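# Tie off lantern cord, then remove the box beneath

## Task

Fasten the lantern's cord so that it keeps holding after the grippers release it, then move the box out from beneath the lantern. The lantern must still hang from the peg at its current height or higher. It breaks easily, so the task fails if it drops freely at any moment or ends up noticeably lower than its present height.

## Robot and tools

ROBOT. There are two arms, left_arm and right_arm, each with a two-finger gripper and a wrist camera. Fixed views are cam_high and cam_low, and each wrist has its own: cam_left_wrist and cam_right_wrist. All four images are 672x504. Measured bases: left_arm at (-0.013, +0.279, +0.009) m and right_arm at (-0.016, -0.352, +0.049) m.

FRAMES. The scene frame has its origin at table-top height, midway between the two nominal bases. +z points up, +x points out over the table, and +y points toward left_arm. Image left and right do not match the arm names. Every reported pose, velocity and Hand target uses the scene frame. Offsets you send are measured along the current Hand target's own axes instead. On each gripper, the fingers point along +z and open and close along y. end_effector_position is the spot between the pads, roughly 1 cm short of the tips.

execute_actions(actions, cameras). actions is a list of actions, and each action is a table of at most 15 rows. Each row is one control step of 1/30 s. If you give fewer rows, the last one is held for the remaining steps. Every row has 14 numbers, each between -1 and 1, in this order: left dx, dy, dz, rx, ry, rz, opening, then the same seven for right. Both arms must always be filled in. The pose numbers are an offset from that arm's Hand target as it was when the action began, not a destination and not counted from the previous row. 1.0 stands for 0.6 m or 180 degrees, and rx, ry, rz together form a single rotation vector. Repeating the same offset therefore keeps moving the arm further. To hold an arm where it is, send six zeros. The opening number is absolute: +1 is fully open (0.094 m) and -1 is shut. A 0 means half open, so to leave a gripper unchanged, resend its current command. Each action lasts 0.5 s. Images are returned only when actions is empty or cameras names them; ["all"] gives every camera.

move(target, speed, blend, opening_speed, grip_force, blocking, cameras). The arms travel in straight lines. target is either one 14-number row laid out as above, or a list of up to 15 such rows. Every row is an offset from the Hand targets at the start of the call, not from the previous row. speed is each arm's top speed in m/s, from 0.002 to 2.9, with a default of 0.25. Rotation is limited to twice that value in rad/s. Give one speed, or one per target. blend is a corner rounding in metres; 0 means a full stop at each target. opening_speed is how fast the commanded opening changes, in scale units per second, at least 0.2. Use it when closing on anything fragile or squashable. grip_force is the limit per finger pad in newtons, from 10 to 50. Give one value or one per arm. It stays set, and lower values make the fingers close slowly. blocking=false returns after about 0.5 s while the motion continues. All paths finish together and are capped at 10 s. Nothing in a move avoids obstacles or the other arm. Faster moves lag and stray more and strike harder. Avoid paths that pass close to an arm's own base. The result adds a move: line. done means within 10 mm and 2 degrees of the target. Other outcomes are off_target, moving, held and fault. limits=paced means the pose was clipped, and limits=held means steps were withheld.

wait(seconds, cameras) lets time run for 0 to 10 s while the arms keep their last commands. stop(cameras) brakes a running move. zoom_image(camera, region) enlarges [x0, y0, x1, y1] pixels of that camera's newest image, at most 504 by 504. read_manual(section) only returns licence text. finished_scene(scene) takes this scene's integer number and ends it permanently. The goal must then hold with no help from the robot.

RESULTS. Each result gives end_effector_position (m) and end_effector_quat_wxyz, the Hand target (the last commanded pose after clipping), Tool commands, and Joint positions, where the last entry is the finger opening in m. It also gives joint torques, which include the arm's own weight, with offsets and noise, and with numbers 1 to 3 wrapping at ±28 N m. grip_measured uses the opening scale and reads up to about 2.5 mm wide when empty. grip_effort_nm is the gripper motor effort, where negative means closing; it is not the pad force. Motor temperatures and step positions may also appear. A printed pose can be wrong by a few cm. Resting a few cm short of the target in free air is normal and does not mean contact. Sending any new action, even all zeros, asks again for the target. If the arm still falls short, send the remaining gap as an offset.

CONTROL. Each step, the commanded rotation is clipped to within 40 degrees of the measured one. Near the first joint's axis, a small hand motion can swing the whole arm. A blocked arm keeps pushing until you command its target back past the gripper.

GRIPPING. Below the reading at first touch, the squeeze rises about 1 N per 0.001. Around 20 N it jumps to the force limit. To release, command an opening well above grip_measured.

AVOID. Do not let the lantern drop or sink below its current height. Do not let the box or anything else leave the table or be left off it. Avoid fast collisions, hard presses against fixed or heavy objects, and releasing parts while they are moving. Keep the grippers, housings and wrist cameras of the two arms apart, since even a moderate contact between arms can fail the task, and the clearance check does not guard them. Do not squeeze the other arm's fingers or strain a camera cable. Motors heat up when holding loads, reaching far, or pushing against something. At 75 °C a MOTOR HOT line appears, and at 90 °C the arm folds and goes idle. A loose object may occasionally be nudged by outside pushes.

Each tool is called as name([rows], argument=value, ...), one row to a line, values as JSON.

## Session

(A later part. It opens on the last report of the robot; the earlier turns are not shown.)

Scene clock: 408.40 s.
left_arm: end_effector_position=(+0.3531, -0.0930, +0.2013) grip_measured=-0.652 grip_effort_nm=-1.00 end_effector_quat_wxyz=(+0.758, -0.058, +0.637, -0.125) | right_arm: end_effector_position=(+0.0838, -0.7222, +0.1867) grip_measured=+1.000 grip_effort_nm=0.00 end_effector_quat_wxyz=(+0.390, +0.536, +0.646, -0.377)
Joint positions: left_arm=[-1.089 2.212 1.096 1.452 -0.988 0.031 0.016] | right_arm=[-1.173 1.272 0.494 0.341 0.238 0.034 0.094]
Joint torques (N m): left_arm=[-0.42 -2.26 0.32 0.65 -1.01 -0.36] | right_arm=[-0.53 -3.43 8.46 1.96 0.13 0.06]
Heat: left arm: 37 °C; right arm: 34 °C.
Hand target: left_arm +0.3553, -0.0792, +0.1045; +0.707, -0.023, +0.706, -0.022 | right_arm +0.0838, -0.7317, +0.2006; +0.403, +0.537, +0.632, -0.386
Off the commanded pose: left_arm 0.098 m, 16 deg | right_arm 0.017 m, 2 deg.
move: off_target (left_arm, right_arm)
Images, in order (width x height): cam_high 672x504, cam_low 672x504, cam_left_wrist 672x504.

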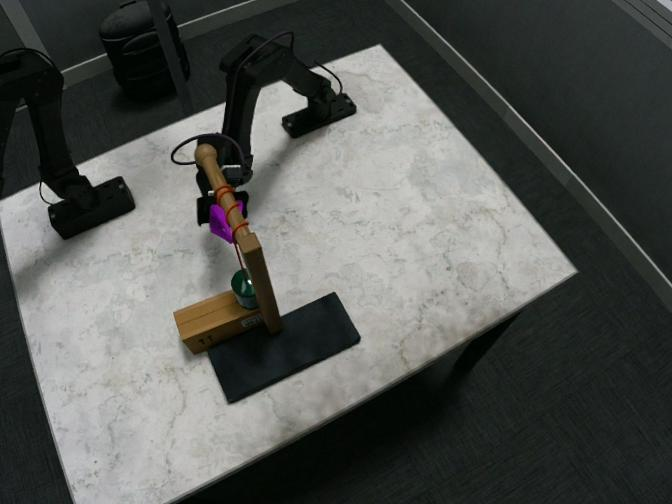

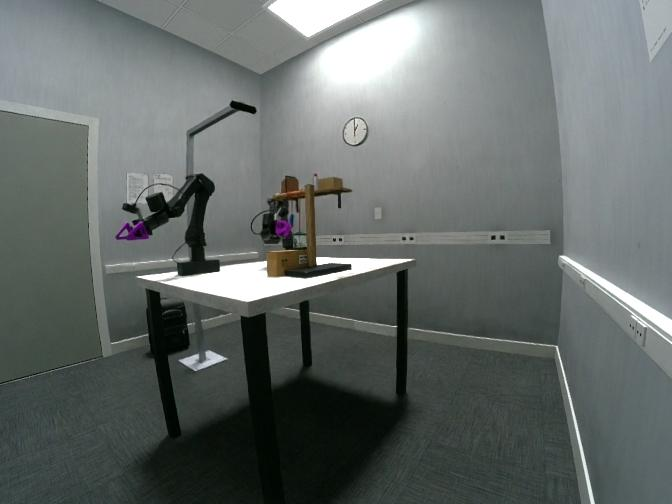

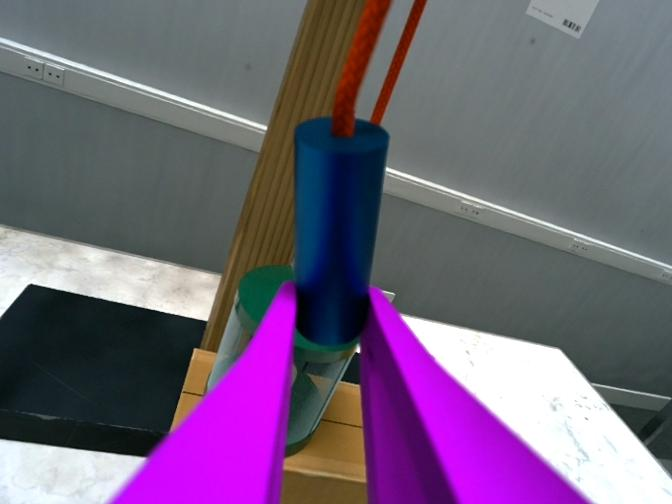

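move(target=[0.1,0.0,0.0,0,0,0,-0.9,0,0,0,0,0,0,1], speed=0.03, cameras=["cam_left_wrist","cam_low","cam_high"])

zoom_image(camera="cam_low", region=[260, 160, 380, 290])

zoom_image(camera="cam_high", region=[150, 110, 390, 370])

Scene clock: 422.97 s.
left_arm: end_effector_position=(+0.3639, -0.1070, +0.1554) grip_measured=-0.653 grip_effort_nm=-1.00 end_effector_quat_wxyz=(+0.750, -0.058, +0.650, -0.112) | right_arm: end_effector_position=(+0.0838, -0.7222, +0.1867) grip_measured=+1.000 grip_effort_nm=0.00 end_effector_quat_wxyz=(+0.390, +0.536, +0.646, -0.377)
Joint positions: left_arm=[-1.087 2.365 1.185 1.461 -1.007 0.004 0.016] | right_arm=[-1.173 1.272 0.494 0.341 0.238 0.034 0.094]
Joint torques (N m): left_arm=[-0.65 0.57 -1.74 1.61 -0.81 -0.34] | right_arm=[-0.53 -3.43 8.46 1.96 0.13 0.06]
Motor temperatures (°C): left_arm=[22 31 35 36 23 23 27] | right_arm=[23 27 31 34 21 21 25]
Heat: left arm: 36 °C; right arm: 34 °C.
Hand target: left_arm +0.3554, -0.0830, +0.0446; +0.707, -0.023, +0.706, -0.022 | right_arm +0.0838, -0.7317, +0.2006; +0.403, +0.537, +0.632, -0.386
Off the commanded pose: left_arm 0.114 m, 14 deg | right_arm 0.017 m, 2 deg.
move: off_target (left_arm, right_arm)
Images, in order (width x height): cam_high 672x504, cam_low 672x504, cam_left_wrist 672x504.

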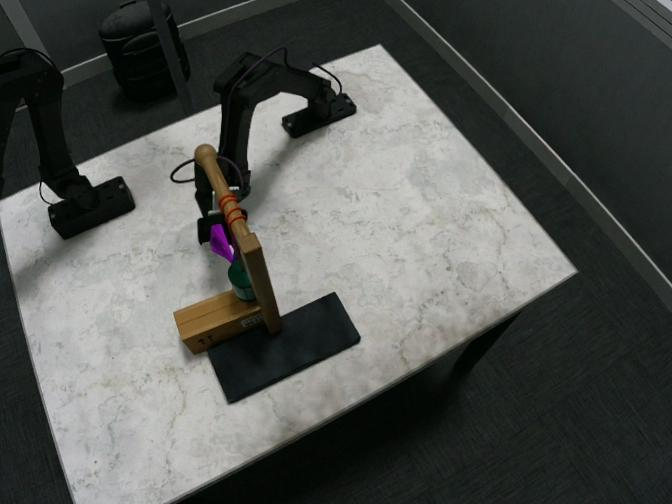

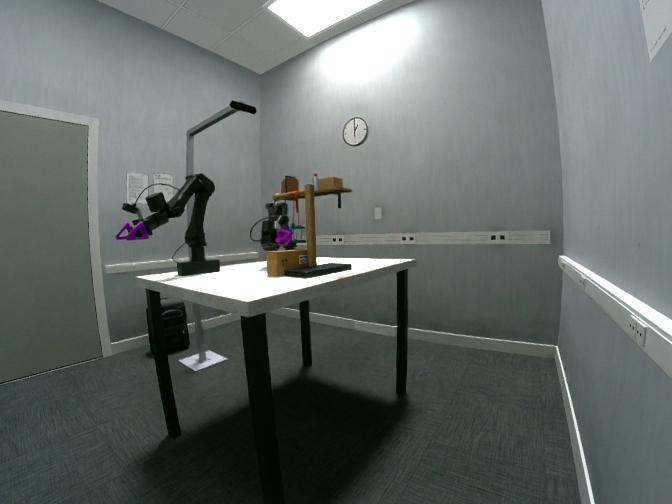

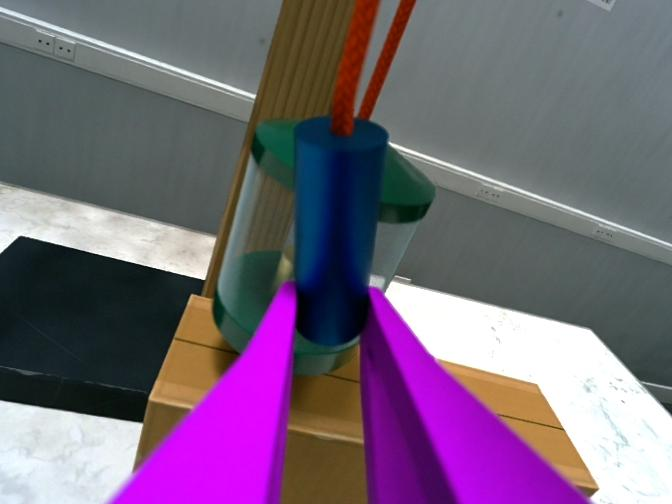

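Scaled by 3.877 from the camera's 672x504 image, which has a finer 960x720 frame.

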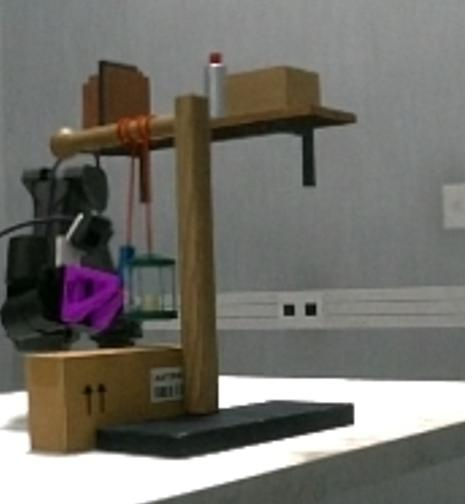

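Scaled by 1.938 from the camera's 672x504 image, which has a finer 960x720 frame.

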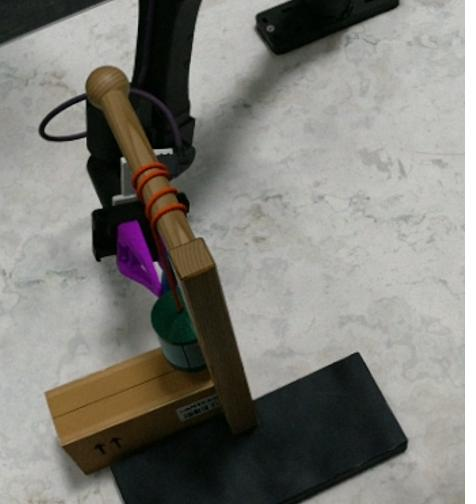

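move([
  [-0.1,0.0,0.0,0,0,0,-0.85,0,0,0,0,0,0,1],
  [-0.19,-0.01,0.0,0,0,0,-0.85,0,0,0,0,0,0,1],
], speed=0.04, blend=0.01, cameras=["cam_left_wrist","cam_low"])

zoom_image(camera="cam_low", region=[260, 160, 380, 290])

Scene clock: 436.13 s.
left_arm: end_effector_position=(+0.3580, -0.0843, +0.1646) grip_measured=-0.653 grip_effort_nm=-1.00 end_effector_quat_wxyz=(+0.717, -0.032, +0.695, -0.038) | right_arm: end_effector_position=(+0.0838, -0.7222, +0.1867) grip_measured=+1.000 grip_effort_nm=0.00 end_effector_quat_wxyz=(+0.390, +0.536, +0.646, -0.377)
Joint positions: left_arm=[-1.089 2.184 1.097 1.154 -1.079 -0.04 0.016] | right_arm=[-1.173 1.272 0.494 0.341 0.238 0.034 0.094]
Joint torques (N m): left_arm=[-0.54 -12.57 4.4 1.42 -0.11 -0.1] | right_arm=[-0.5 -3.41 8.47 1.96 0.13 0.06]
Heat: left arm: 36 °C; right arm: 34 °C.
Hand target: left_arm +0.3552, -0.0819, +0.1589; +0.707, -0.023, +0.706, -0.022 | right_arm +0.0838, -0.7317, +0.2006; +0.403, +0.537, +0.632, -0.386
Off the commanded pose: left_arm 0.007 m, 3 deg | right_arm 0.017 m, 2 deg.
move: off_target (left_arm, right_arm)
Images, in order (width x height): cam_low 672x504, cam_left_wrist 672x504.

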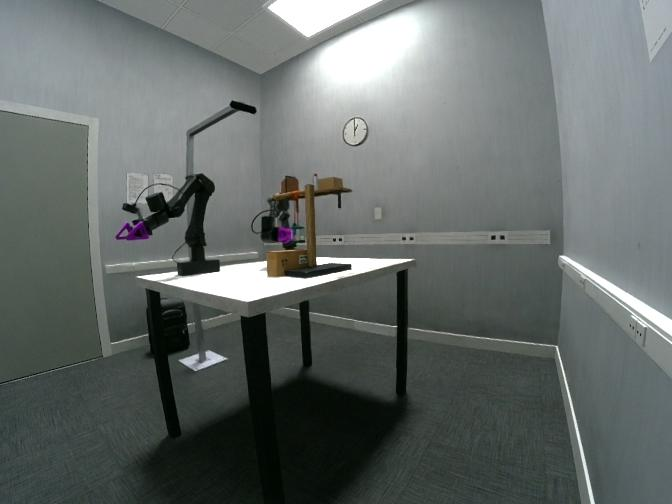

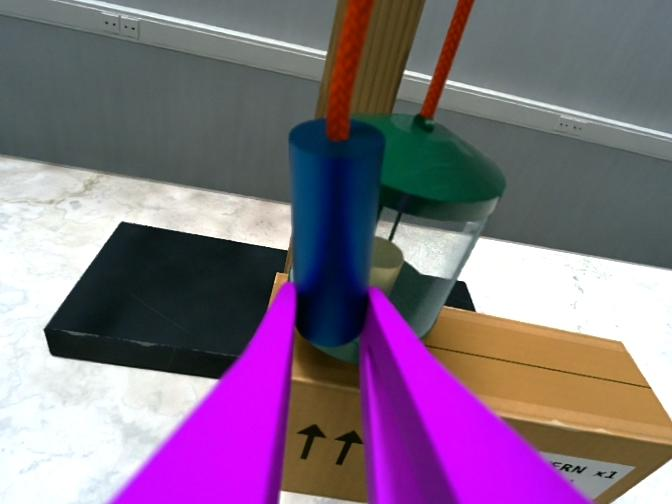

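Scaled by 3.877 from the camera's 672x504 image, which has a finer 960x720 frame.

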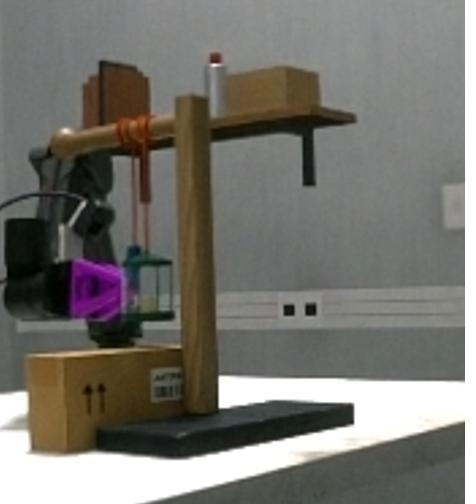

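move(target=[-0.025,0.025,-0.01,0,0,0,-0.85,0,0,0,0,0,0,1], speed=0.04, cameras=["cam_left_wrist","cam_low"])

zoom_image(camera="cam_low", region=[260, 160, 380, 290])

Scene clock: 446.53 s.
left_arm: end_effector_position=(+0.3510, -0.0708, +0.1686) grip_measured=-0.653 grip_effort_nm=-1.00 end_effector_quat_wxyz=(+0.710, -0.019, +0.704, -0.025) | right_arm: end_effector_position=(+0.0838, -0.7222, +0.1867) grip_measured=+1.000 grip_effort_nm=0.00 end_effector_quat_wxyz=(+0.390, +0.536, +0.646, -0.377)
Joint positions: left_arm=[-1.089 2.109 1.028 1.099 -1.08 -0.048 0.016] | right_arm=[-1.173 1.272 0.494 0.341 0.238 0.034 0.094]
Joint torques (N m): left_arm=[0.02 -13.22 4.19 1.76 -0.1 -0.09] | right_arm=[-0.53 -3.41 8.47 1.96 0.13 0.06]
Heat: left arm: 36 °C; right arm: 35 °C.
Hand target: left_arm +0.3492, -0.0659, +0.1727; +0.707, -0.023, +0.706, -0.022 | right_arm +0.0838, -0.7317, +0.2006; +0.403, +0.537, +0.632, -0.386
Off the commanded pose: left_arm 0.007 m, 1 deg | right_arm 0.017 m, 2 deg.
move: off_target (right_arm)
Images, in order (width x height): cam_low 672x504, cam_left_wrist 672x504.

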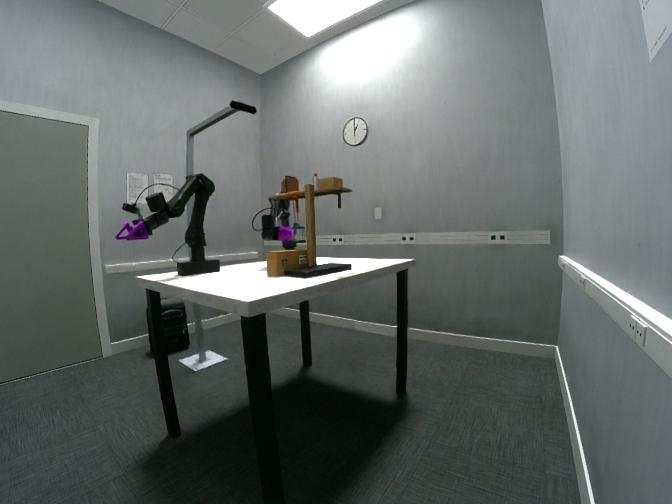

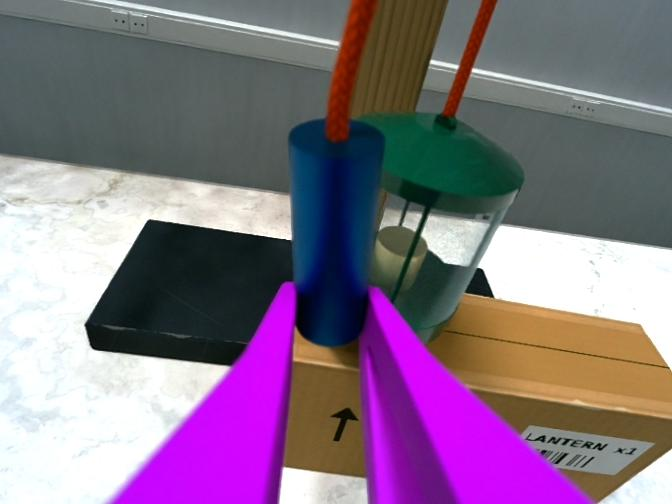

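Scaled by 3.877 from the camera's 672x504 image, which has a finer 960x720 frame.

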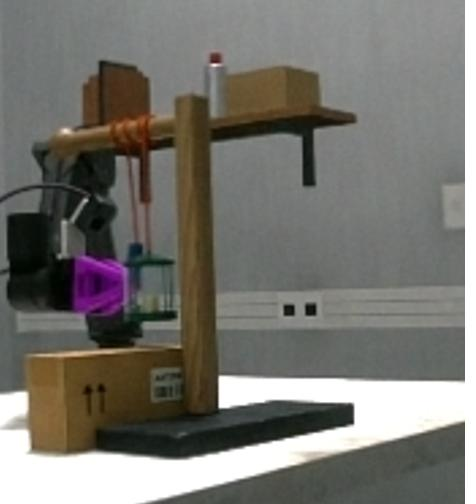

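move(target=[-0.025,0.025,-0.01,0,0,0,-0.85,0,0,0,0,0,0,1], speed=0.04, cameras=["cam_left_wrist","cam_low"])

zoom_image(camera="cam_low", region=[260, 160, 380, 290])

Scene clock: 452.50 s.
left_arm: end_effector_position=(+0.3432, -0.0560, +0.1798) grip_measured=-0.653 grip_effort_nm=-1.00 end_effector_quat_wxyz=(+0.707, -0.015, +0.707, -0.021) | right_arm: end_effector_position=(+0.0838, -0.7222, +0.1867) grip_measured=+1.000 grip_effort_nm=0.00 end_effector_quat_wxyz=(+0.390, +0.536, +0.646, -0.377)
Joint positions: left_arm=[-1.089 2.023 0.959 1.066 -1.08 -0.05 0.016] | right_arm=[-1.173 1.272 0.494 0.341 0.238 0.034 0.094]
Joint torques (N m): left_arm=[0.54 -12.79 4.46 1.88 -0.03 -0.09] | right_arm=[-0.51 -3.41 8.46 1.96 0.13 0.07]
Heat: left arm: 36 °C; right arm: 35 °C.
Hand target: left_arm +0.3431, -0.0501, +0.1868; +0.707, -0.023, +0.706, -0.022 | right_arm +0.0838, -0.7317, +0.2006; +0.403, +0.537, +0.632, -0.386
Off the commanded pose: left_arm 0.009 m, 1 deg | right_arm 0.017 m, 2 deg.
move: off_target (right_arm)
Images, in order (width x height): cam_low 672x504, cam_left_wrist 672x504.

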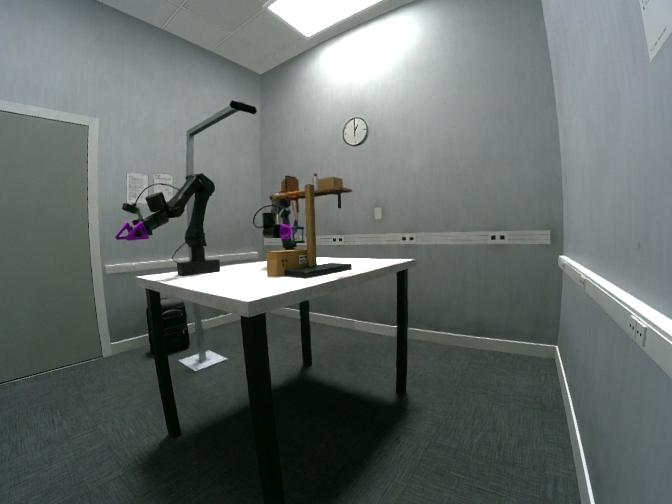

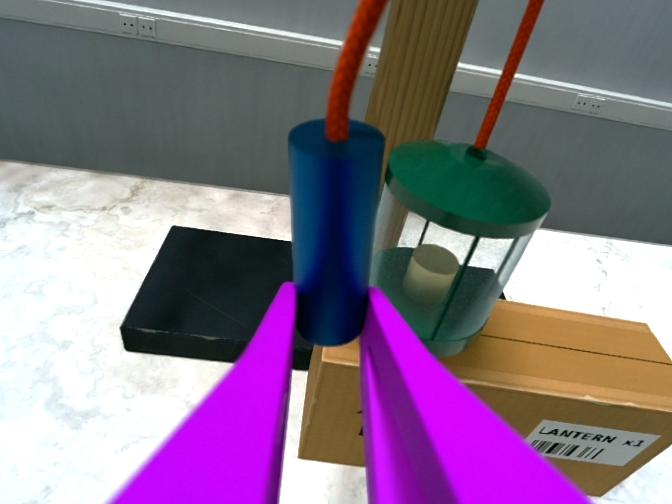

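Scaled by 3.877 from the camera's 672x504 image, which has a finer 960x720 frame.

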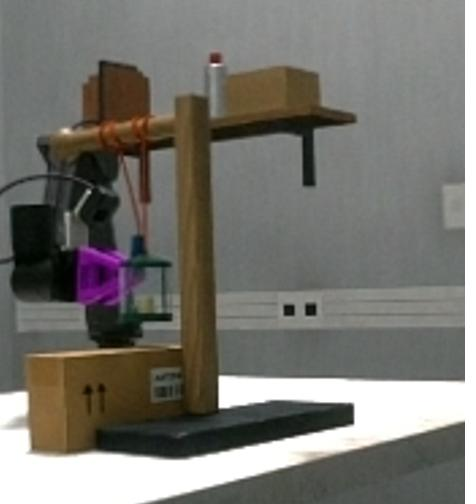

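move([
  [0.012,-0.012,0,0,0,0,-0.85,0,0,0,0,0,0,1],
  [0.012,-0.012,0,0,0,0,-0.55,0,0,0,0,0,0,1],
], speed=0.04, opening_speed=0.3, cameras=["cam_left_wrist","cam_low"])

zoom_image(camera="cam_low", region=[260, 160, 380, 290])

Scene clock: 461.93 s.
left_arm: end_effector_position=(+0.3432, -0.0556, +0.1798) grip_measured=-0.552 grip_effort_nm=0.13 end_effector_quat_wxyz=(+0.707, -0.016, +0.707, -0.020) | right_arm: end_effector_position=(+0.0838, -0.7222, +0.1867) grip_measured=+1.000 grip_effort_nm=0.00 end_effector_quat_wxyz=(+0.390, +0.536, +0.646, -0.377)
Joint positions: left_arm=[-1.089 2.023 0.959 1.066 -1.082 -0.051 0.021] | right_arm=[-1.173 1.272 0.494 0.341 0.238 0.034 0.094]
Joint torques (N m): left_arm=[-0.42 -9.18 6.38 1.99 -0.11 -0.08] | right_arm=[-0.53 -3.43 8.46 1.96 0.13 0.06]
Heat: left arm: 37 °C; right arm: 35 °C.
Hand target: left_arm +0.3432, -0.0577, +0.1801; +0.707, -0.023, +0.706, -0.022 | right_arm +0.0838, -0.7317, +0.2006; +0.403, +0.537, +0.632, -0.386
Off the commanded pose: left_arm 0.002 m, 1 deg | right_arm 0.017 m, 2 deg.
move: off_target (right_arm)
Images, in order (width x height): cam_low 672x504, cam_left_wrist 672x504.

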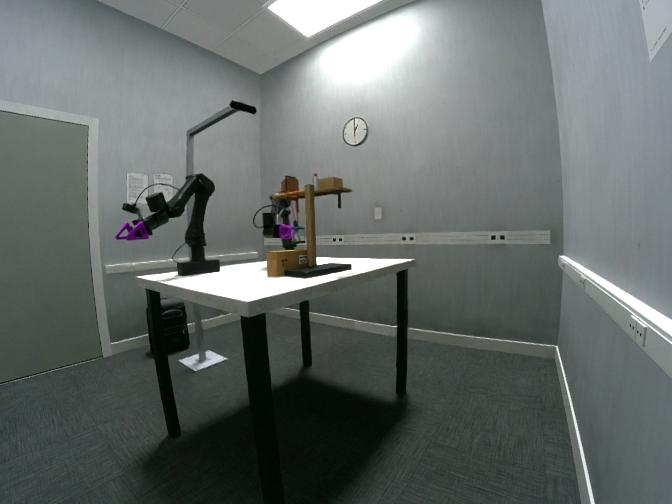

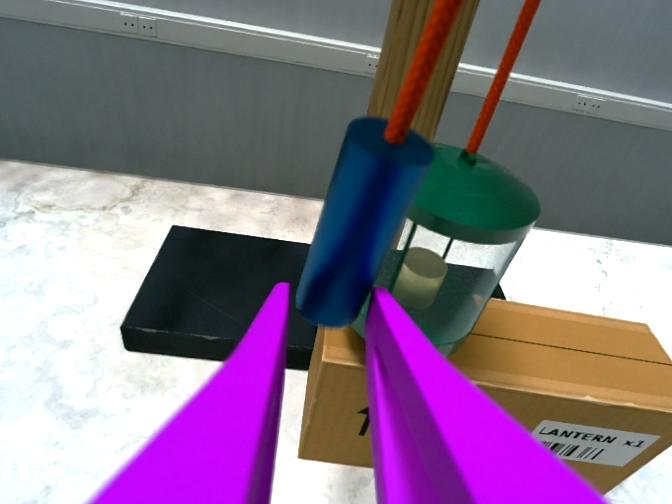

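Scaled by 3.877 from the camera's 672x504 image, which has a finer 960x720 frame.

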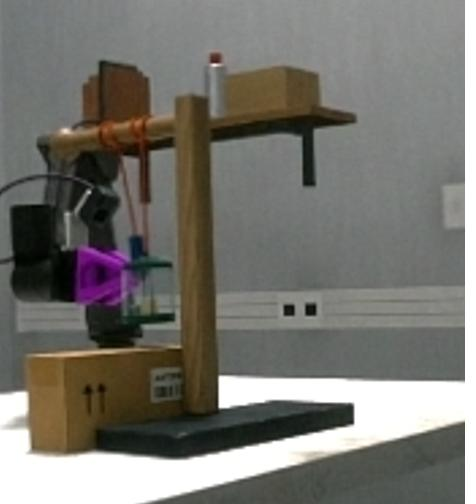

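Holding. Open a little more, withdraw.

move([
  [0,0,0,0,0,0,-0.42,0,0,0,0,0,0,1],
  [0,0,-0.09,0,0,0,-0.42,0,0,0,0,0,0,1],
], speed=0.06, opening_speed=0.3, cameras=["cam_left_wrist","cam_low"])

zoom_image(camera="cam_low", region=[260, 160, 380, 290])

Scene clock: 469.43 s.
left_arm: end_effector_position=(+0.2912, -0.0625, +0.1700) grip_measured=-0.422 grip_effort_nm=0.13 end_effector_quat_wxyz=(+0.704, -0.008, +0.710, -0.014) | right_arm: end_effector_position=(+0.0838, -0.7222, +0.1867) grip_measured=+1.000 grip_effort_nm=0.00 end_effector_quat_wxyz=(+0.390, +0.536, +0.646, -0.377)
Joint positions: left_arm=[-1.225 2.003 0.884 1.097 -1.215 -0.053 0.027] | right_arm=[-1.173 1.272 0.494 0.341 0.238 0.034 0.094]
Joint torques (N m): left_arm=[-0.24 -12.23 4.21 2.02 -0.14 -0.03] | right_arm=[-0.51 -3.41 8.47 1.96 0.13 0.07]
Heat: left arm: 38 °C; right arm: 35 °C.
Hand target: left_arm +0.2891, -0.0578, +0.1799; +0.707, -0.022, +0.706, -0.022 | right_arm +0.0838, -0.7317, +0.2006; +0.403, +0.537, +0.632, -0.386
Off the commanded pose: left_arm 0.011 m, 2 deg | right_arm 0.017 m, 2 deg.
move: off_target (left_arm, right_arm)
Images, in order (width x height): cam_low 672x504, cam_left_wrist 672x504.

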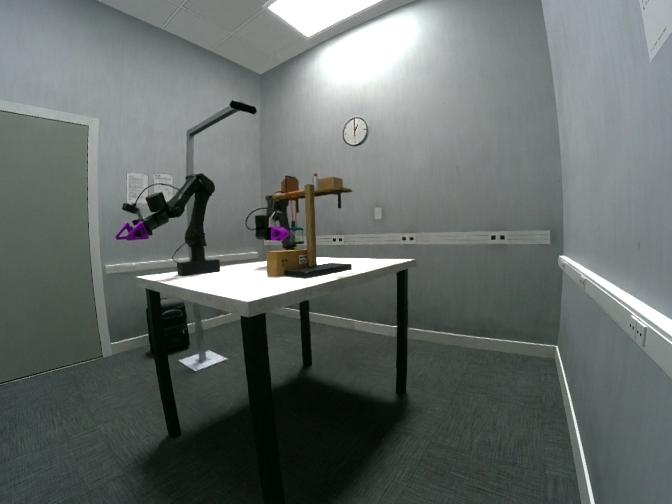

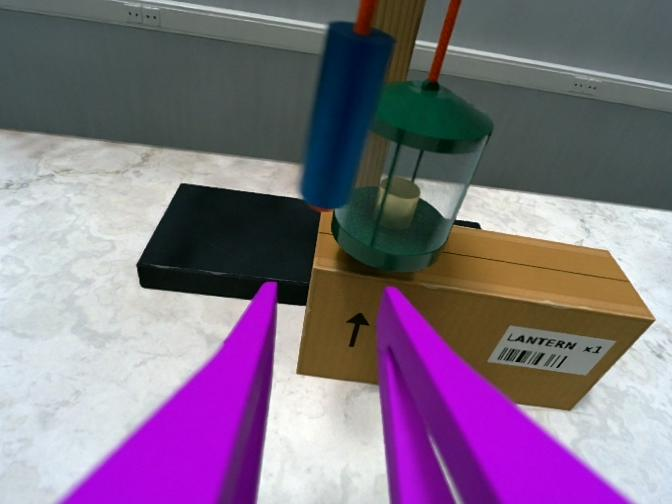

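Scaled by 3.877 from the camera's 672x504 image, which has a finer 960x720 frame.

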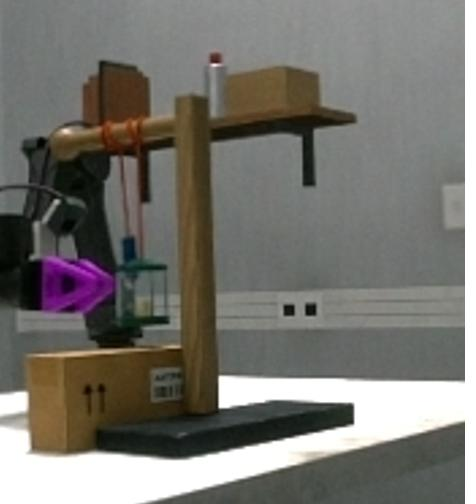

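move([
  [0,0.05,-0.12,0,0,0,-0.42,0,0,0,0,0,0,1],
  [-0.033,0.3,-0.22,0,0,0,-0.42,0.197,0.64,-0.752,0.008,0.377,0.045,1],
], speed=[0.15,0.25], blend=0.02, cameras=["all"])

zoom_image(camera="cam_low", region=[260, 160, 380, 290])

Scene clock: 493.87 s.
left_arm: end_effector_position=(+0.1588, +0.1201, +0.1897) grip_measured=-0.422 grip_effort_nm=0.13 end_effector_quat_wxyz=(+0.706, +0.000, +0.707, -0.047) | right_arm: end_effector_position=(+0.4099, -0.2236, +0.2414) grip_measured=+1.000 grip_effort_nm=0.00 end_effector_quat_wxyz=(+0.045, +0.701, +0.707, +0.084)
Joint positions: left_arm=[-1.633 1.135 0.057 1.224 -1.564 0.078 0.027] | right_arm=[0.315 2.155 2.321 -1.546 -0.002 1.852 0.094]
Joint torques (N m): left_arm=[-0.54 -1.77 4.14 1.61 0.04 0.06] | right_arm=[-0.14 -9.87 7.34 0.51 0.04 0.04]
Motor temperatures (°C): left_arm=[22 37 36 37 23 23 25] | right_arm=[23 27 33 34 21 21 25]
Heat: left arm: 37 °C; right arm: 34 °C.
Hand target: left_arm +0.1569, +0.1230, +0.1882; +0.707, -0.023, +0.706, -0.022 | right_arm +0.4102, -0.2249, +0.2399; +0.000, +0.707, +0.707, -0.001
Off the commanded pose: left_arm 0.004 m, 4 deg | right_arm 0.002 m, 11 deg.
joint sent to its limit (left arm) — joint 5 (wrist yaw), lower limit. The joint targets are off in orientation, not in position.
joint sent to its limit (right arm) — joint 4 (wrist pitch), lower limit. The joint targets are off in orientation, not in position.
move: off_target (left_arm, right_arm)

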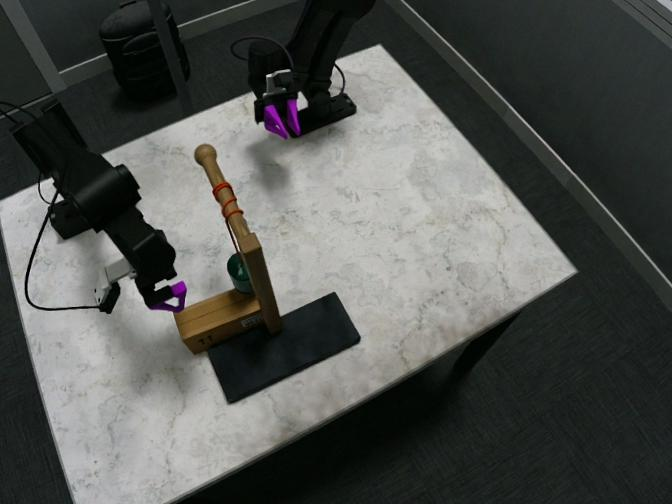

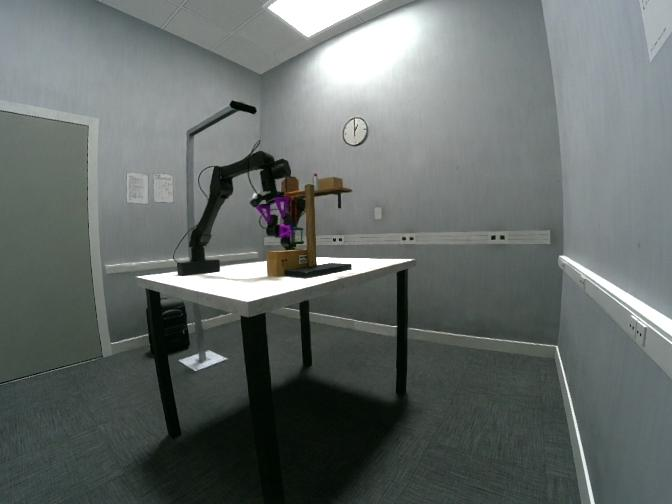

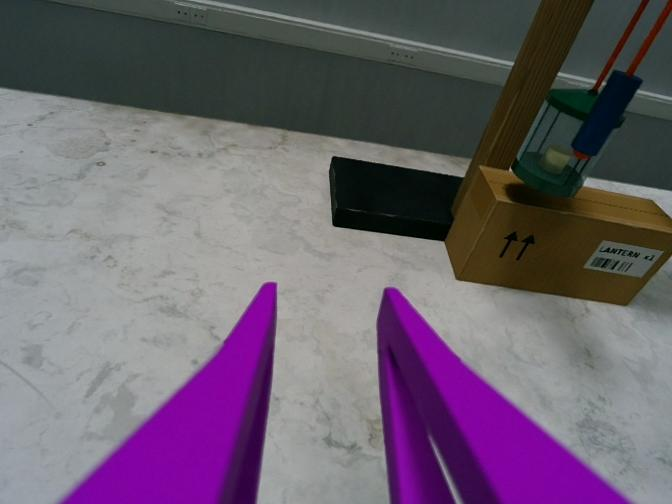

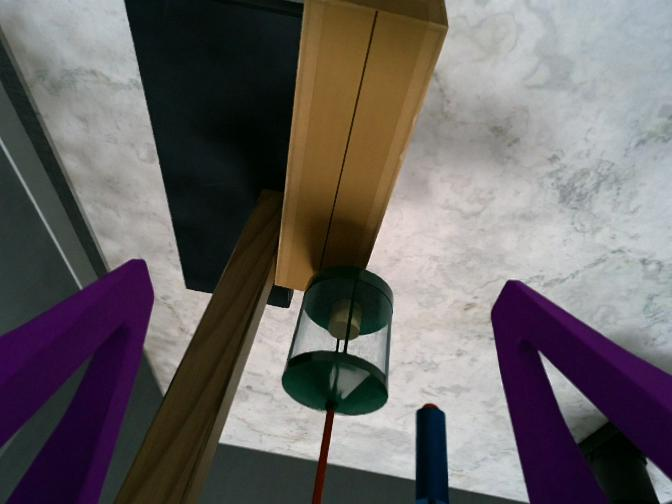

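Scaled by 3.877 from the camera's 672x504 image, which has a finer 960x720 frame.

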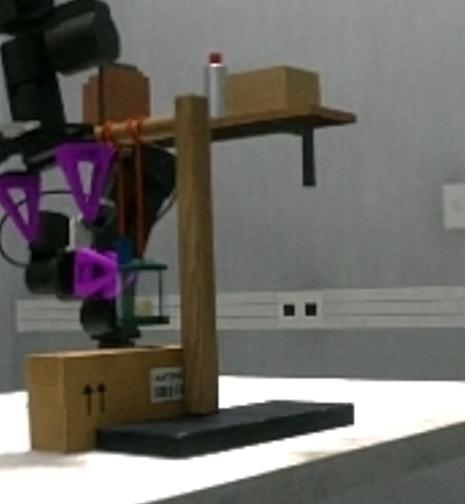

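move([
  [0,0,0,0,0,0,-0.42,-0.005,0.013,0.17,0,0,0,1],
  [0,0,0,0,0,0,-0.42,-0.005,0.013,0.308,0,0,0,1],
], speed=[0.15,0.08], cameras=["cam_high","cam_right_wrist","cam_left_wrist"])

Scene clock: 512.10 s.
left_arm: end_effector_position=(+0.1588, +0.1201, +0.1897) grip_measured=-0.422 grip_effort_nm=0.13 end_effector_quat_wxyz=(+0.706, +0.000, +0.707, -0.047) | right_arm: end_effector_position=(+0.4204, -0.2224, +0.0690) grip_measured=+1.000 grip_effort_nm=0.00 end_effector_quat_wxyz=(+0.005, +0.705, +0.709, +0.012)
Joint positions: left_arm=[-1.633 1.135 0.057 1.224 -1.564 0.079 0.027] | right_arm=[0.311 2.32 1.915 -1.139 -0.003 1.851 0.094]
Joint torques (N m): left_arm=[-0.49 -1.76 4.15 1.63 0.05 0.05] | right_arm=[-0.77 -11.1 4.51 0.5 0.04 -0.06]
Heat: left arm: 37 °C; right arm: 33 °C.
Hand target: left_arm +0.1582, +0.1228, +0.1882; +0.706, +0.001, +0.707, -0.045 (not the last commanded pose) | right_arm +0.4178, -0.2281, +0.0551; +0.000, +0.707, +0.707, -0.001
Off the commanded pose: left_arm 0.004 m, 4 deg | right_arm 0.015 m, 2 deg.
move: off_target (left_arm, right_arm)
Images, in order (width x height): cam_high 672x504, cam_left_wrist 672x504, cam_right_wrist 672x504.

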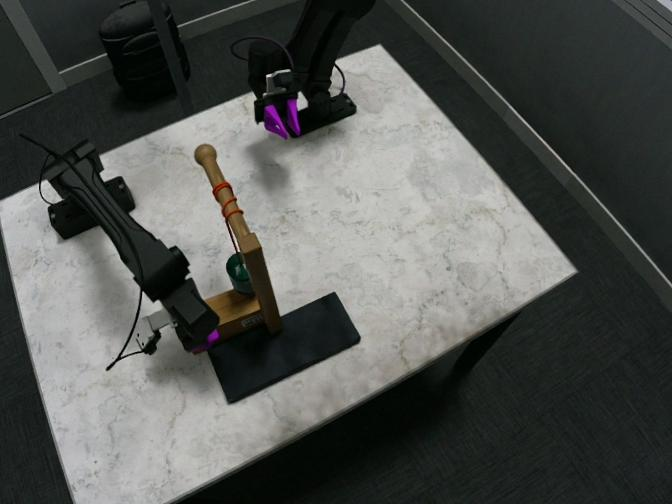

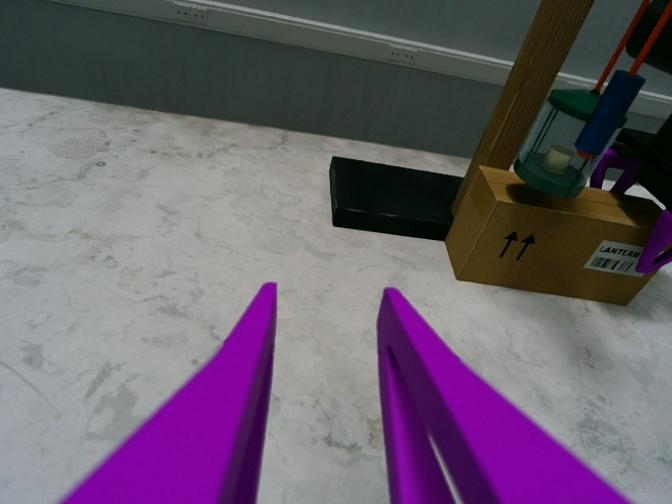

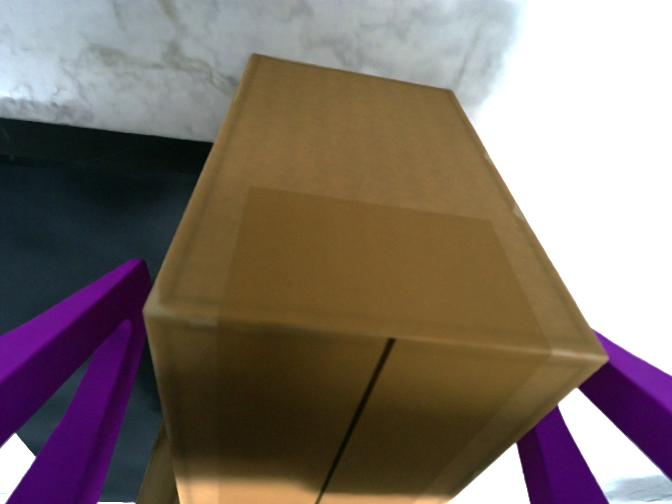

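move([
  [0,0,0,0,0,0,-0.42,0,0,0.015,0,0,0,1],
  [0,0,0,0,0,0,-0.42,0,0,0.015,0,0,0,0.15],
], speed=0.06, opening_speed=0.5, grip_force=[50,20], cameras=["cam_low","cam_right_wrist"])

Scene clock: 536.57 s.
left_arm: end_effector_position=(+0.1588, +0.1201, +0.1897) grip_measured=-0.422 grip_effort_nm=0.13 end_effector_quat_wxyz=(+0.706, +0.000, +0.707, -0.047) | right_arm: end_effector_position=(+0.4216, -0.2220, +0.0617) grip_measured=+0.381 grip_effort_nm=-0.44 end_effector_quat_wxyz=(+0.006, +0.705, +0.709, +0.015)
Joint positions: left_arm=[-1.633 1.135 0.057 1.224 -1.564 0.079 0.027] | right_arm=[0.311 2.326 1.895 -1.109 -0.003 1.851 0.065]
Joint torques (N m): left_arm=[-0.47 -1.72 4.16 1.61 0.04 0.04] | right_arm=[-0.77 -10.93 4.36 0.52 0.05 -0.07]
Motor temperatures (°C): left_arm=[22 32 35 37 23 23 24] | right_arm=[23 31 31 28 21 21 25]
Heat: left arm: 37 °C; right arm: 31 °C.
Hand target: left_arm +0.1582, +0.1228, +0.1882; +0.706, +0.001, +0.707, -0.045 | right_arm +0.4179, -0.2281, +0.0462; +0.000, +0.707, +0.707, -0.001
Off the commanded pose: left_arm 0.003 m, 0 deg | right_arm 0.017 m, 2 deg.
grip_force (N): 50, 20
move: off_target (right_arm); target 2's new opening was sent with right_arm's hand 0.017 m and 2 deg from that target
Images, in order (width x height): cam_low 672x504, cam_right_wrist 672x504.

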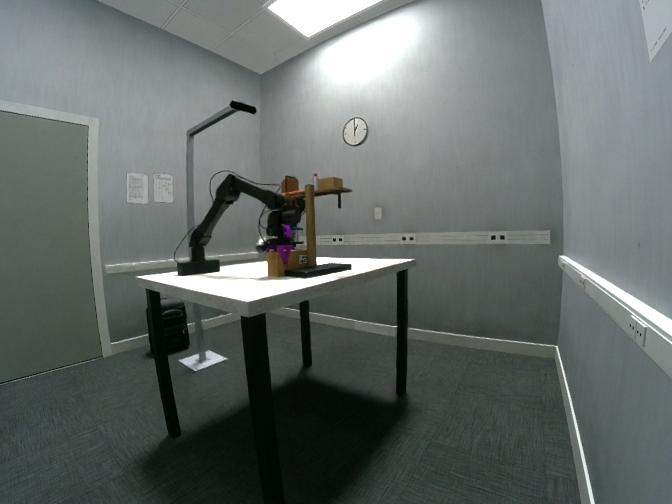

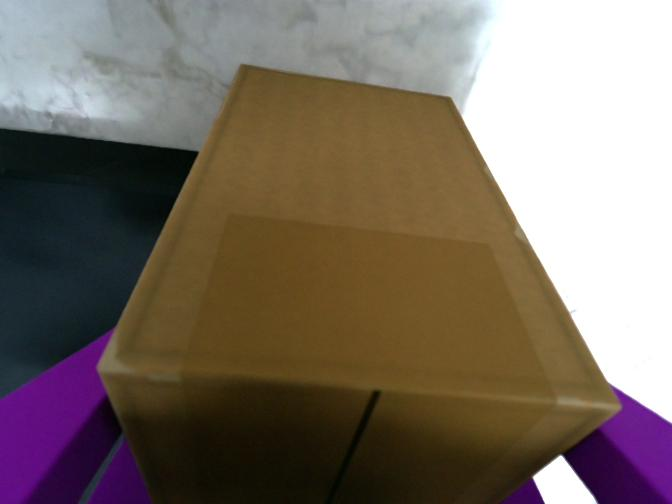

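move([
  [0,0,0,0,0,0,-0.42,-0.1,-0.03,0,0,0,0,0.15],
  [0,0,0,0,0,0,-0.42,-0.33,-0.12,0,0,0,0,0.15],
], speed=0.06, blend=[0.02,0], cameras=["all"])

zoom_image(camera="cam_low", region=[260, 160, 380, 290])

Scene clock: 545.97 s.
left_arm: end_effector_position=(+0.1588, +0.1201, +0.1897) grip_measured=-0.422 grip_effort_nm=0.13 end_effector_quat_wxyz=(+0.706, +0.000, +0.707, -0.047) | right_arm: end_effector_position=(+0.3550, -0.4192, +0.0590) grip_measured=+0.379 grip_effort_nm=-0.47 end_effector_quat_wxyz=(+0.002, +0.706, +0.708, +0.014)
Joint positions: left_arm=[-1.633 1.135 0.057 1.224 -1.564 0.079 0.027] | right_arm=[-0.167 2.035 1.413 -0.929 -0.021 1.376 0.065]
Joint torques (N m): left_arm=[-0.46 -1.72 4.18 1.63 0.04 0.06] | right_arm=[-1.06 -9.57 2.65 0.66 0.22 -0.1]
Heat: left arm: 37 °C; right arm: 32 °C.
Hand target: left_arm +0.1582, +0.1228, +0.1882; +0.706, +0.001, +0.707, -0.045 | right_arm +0.3460, -0.4262, +0.0464; +0.000, +0.707, +0.707, -0.001
Off the commanded pose: left_arm 0.003 m, 0 deg | right_arm 0.017 m, 2 deg.
grip_force (N): 50, 20
move: off_target (right_arm)

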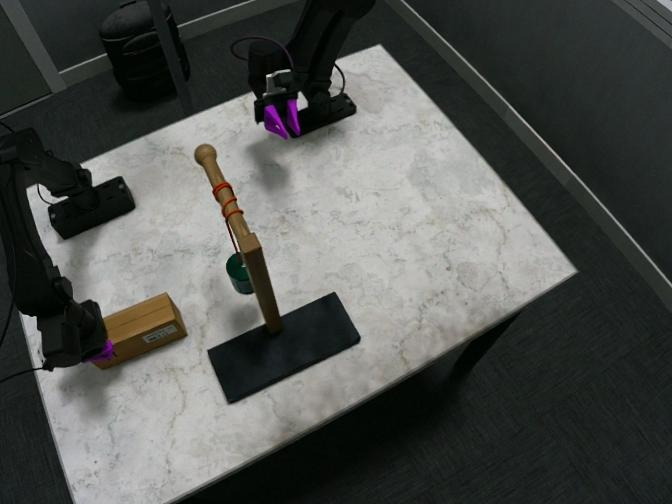

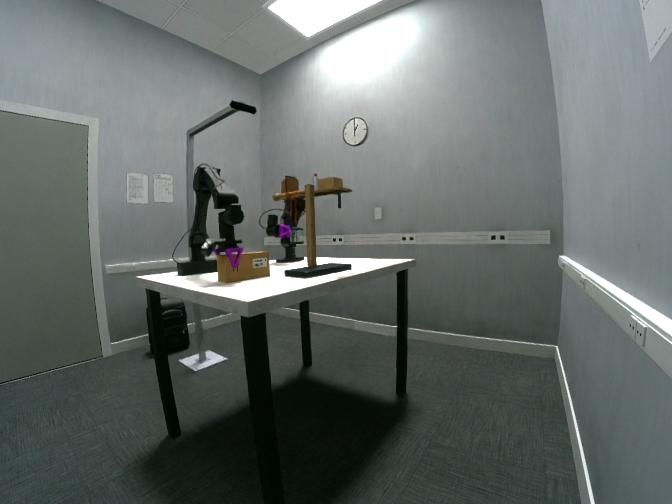

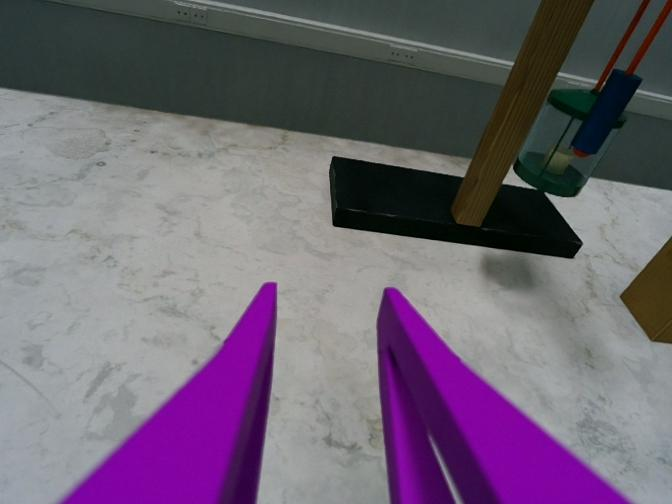

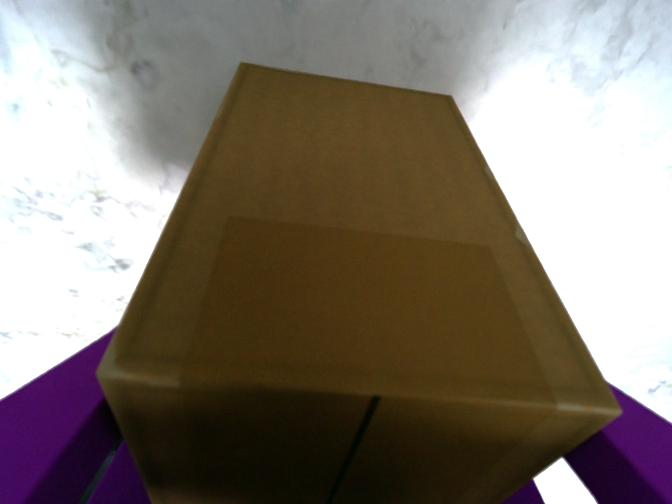

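Scaled by 3.877 from the camera's 672x504 image, which has a finer 960x720 frame.

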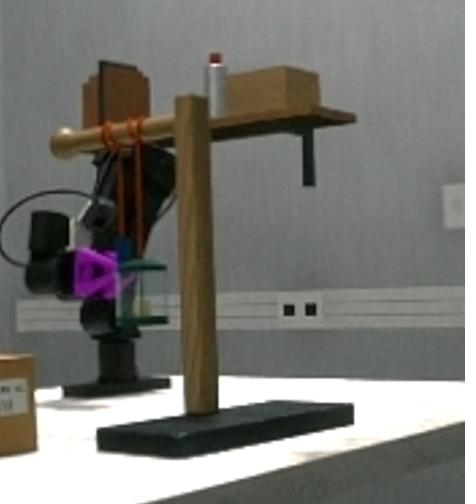

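move([
  [0,0,0,0,0,0,-0.42,0,0,0,0,0,0,1],
  [0,0,0,0,0,0,-0.42,0,0,-0.2,0,0,0,1],
], speed=0.12, cameras=["cam_high","cam_low"])

zoom_image(camera="cam_low", region=[200, 160, 380, 290])

Scene clock: 553.80 s.
left_arm: end_effector_position=(+0.1588, +0.1201, +0.1897) grip_measured=-0.422 grip_effort_nm=0.13 end_effector_quat_wxyz=(+0.706, +0.000, +0.707, -0.047) | right_arm: end_effector_position=(+0.3456, -0.4204, +0.1520) grip_measured=+0.997 grip_effort_nm=0.15 end_effector_quat_wxyz=(-0.015, +0.706, +0.708, -0.002)
Joint positions: left_arm=[-1.633 1.135 0.057 1.224 -1.564 0.079 0.027] | right_arm=[-0.171 1.972 1.7 -1.327 -0.013 1.37 0.094]
Joint torques (N m): left_arm=[-0.47 -1.7 4.1 1.61 0.05 0.05] | right_arm=[-0.64 -12.07 7.3 0.14 0.15 -0.04]
Heat: left arm: 36 °C; right arm: 32 °C.
Hand target: left_arm +0.1582, +0.1228, +0.1882; +0.706, +0.001, +0.707, -0.045 | right_arm +0.3460, -0.4260, +0.1664; +0.000, +0.707, +0.707, -0.001
Off the commanded pose: left_arm 0.003 m, 0 deg | right_arm 0.016 m, 2 deg.
grip_force (N): 50, 20
move: off_target (right_arm)
Images, in order (width x height): cam_high 672x504, cam_low 672x504.

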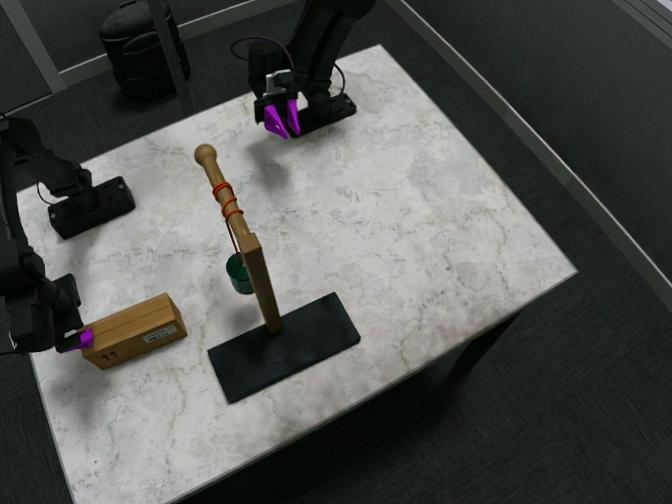

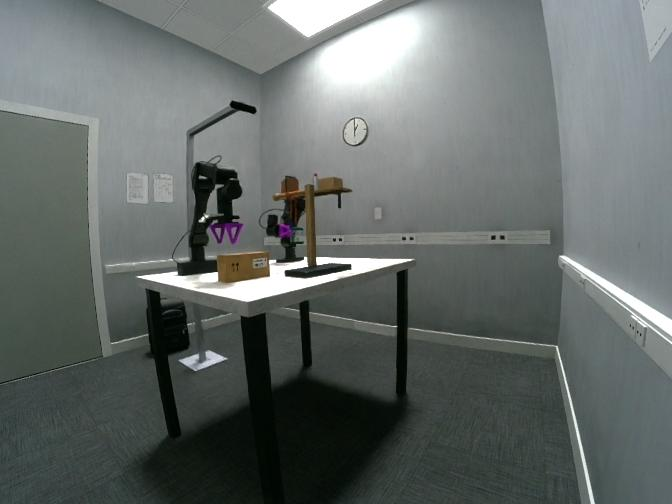

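Scaled by 2.800 from the camera's 672x504 image, which has a finer 960x720 frame.

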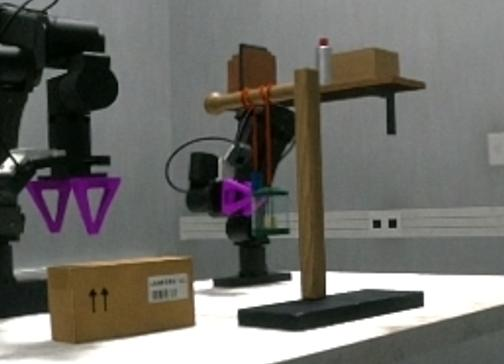

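Box is on the table, clear of the lantern; lantern holds.

finished_scene(scene=2)

The scene is finished: the task was done.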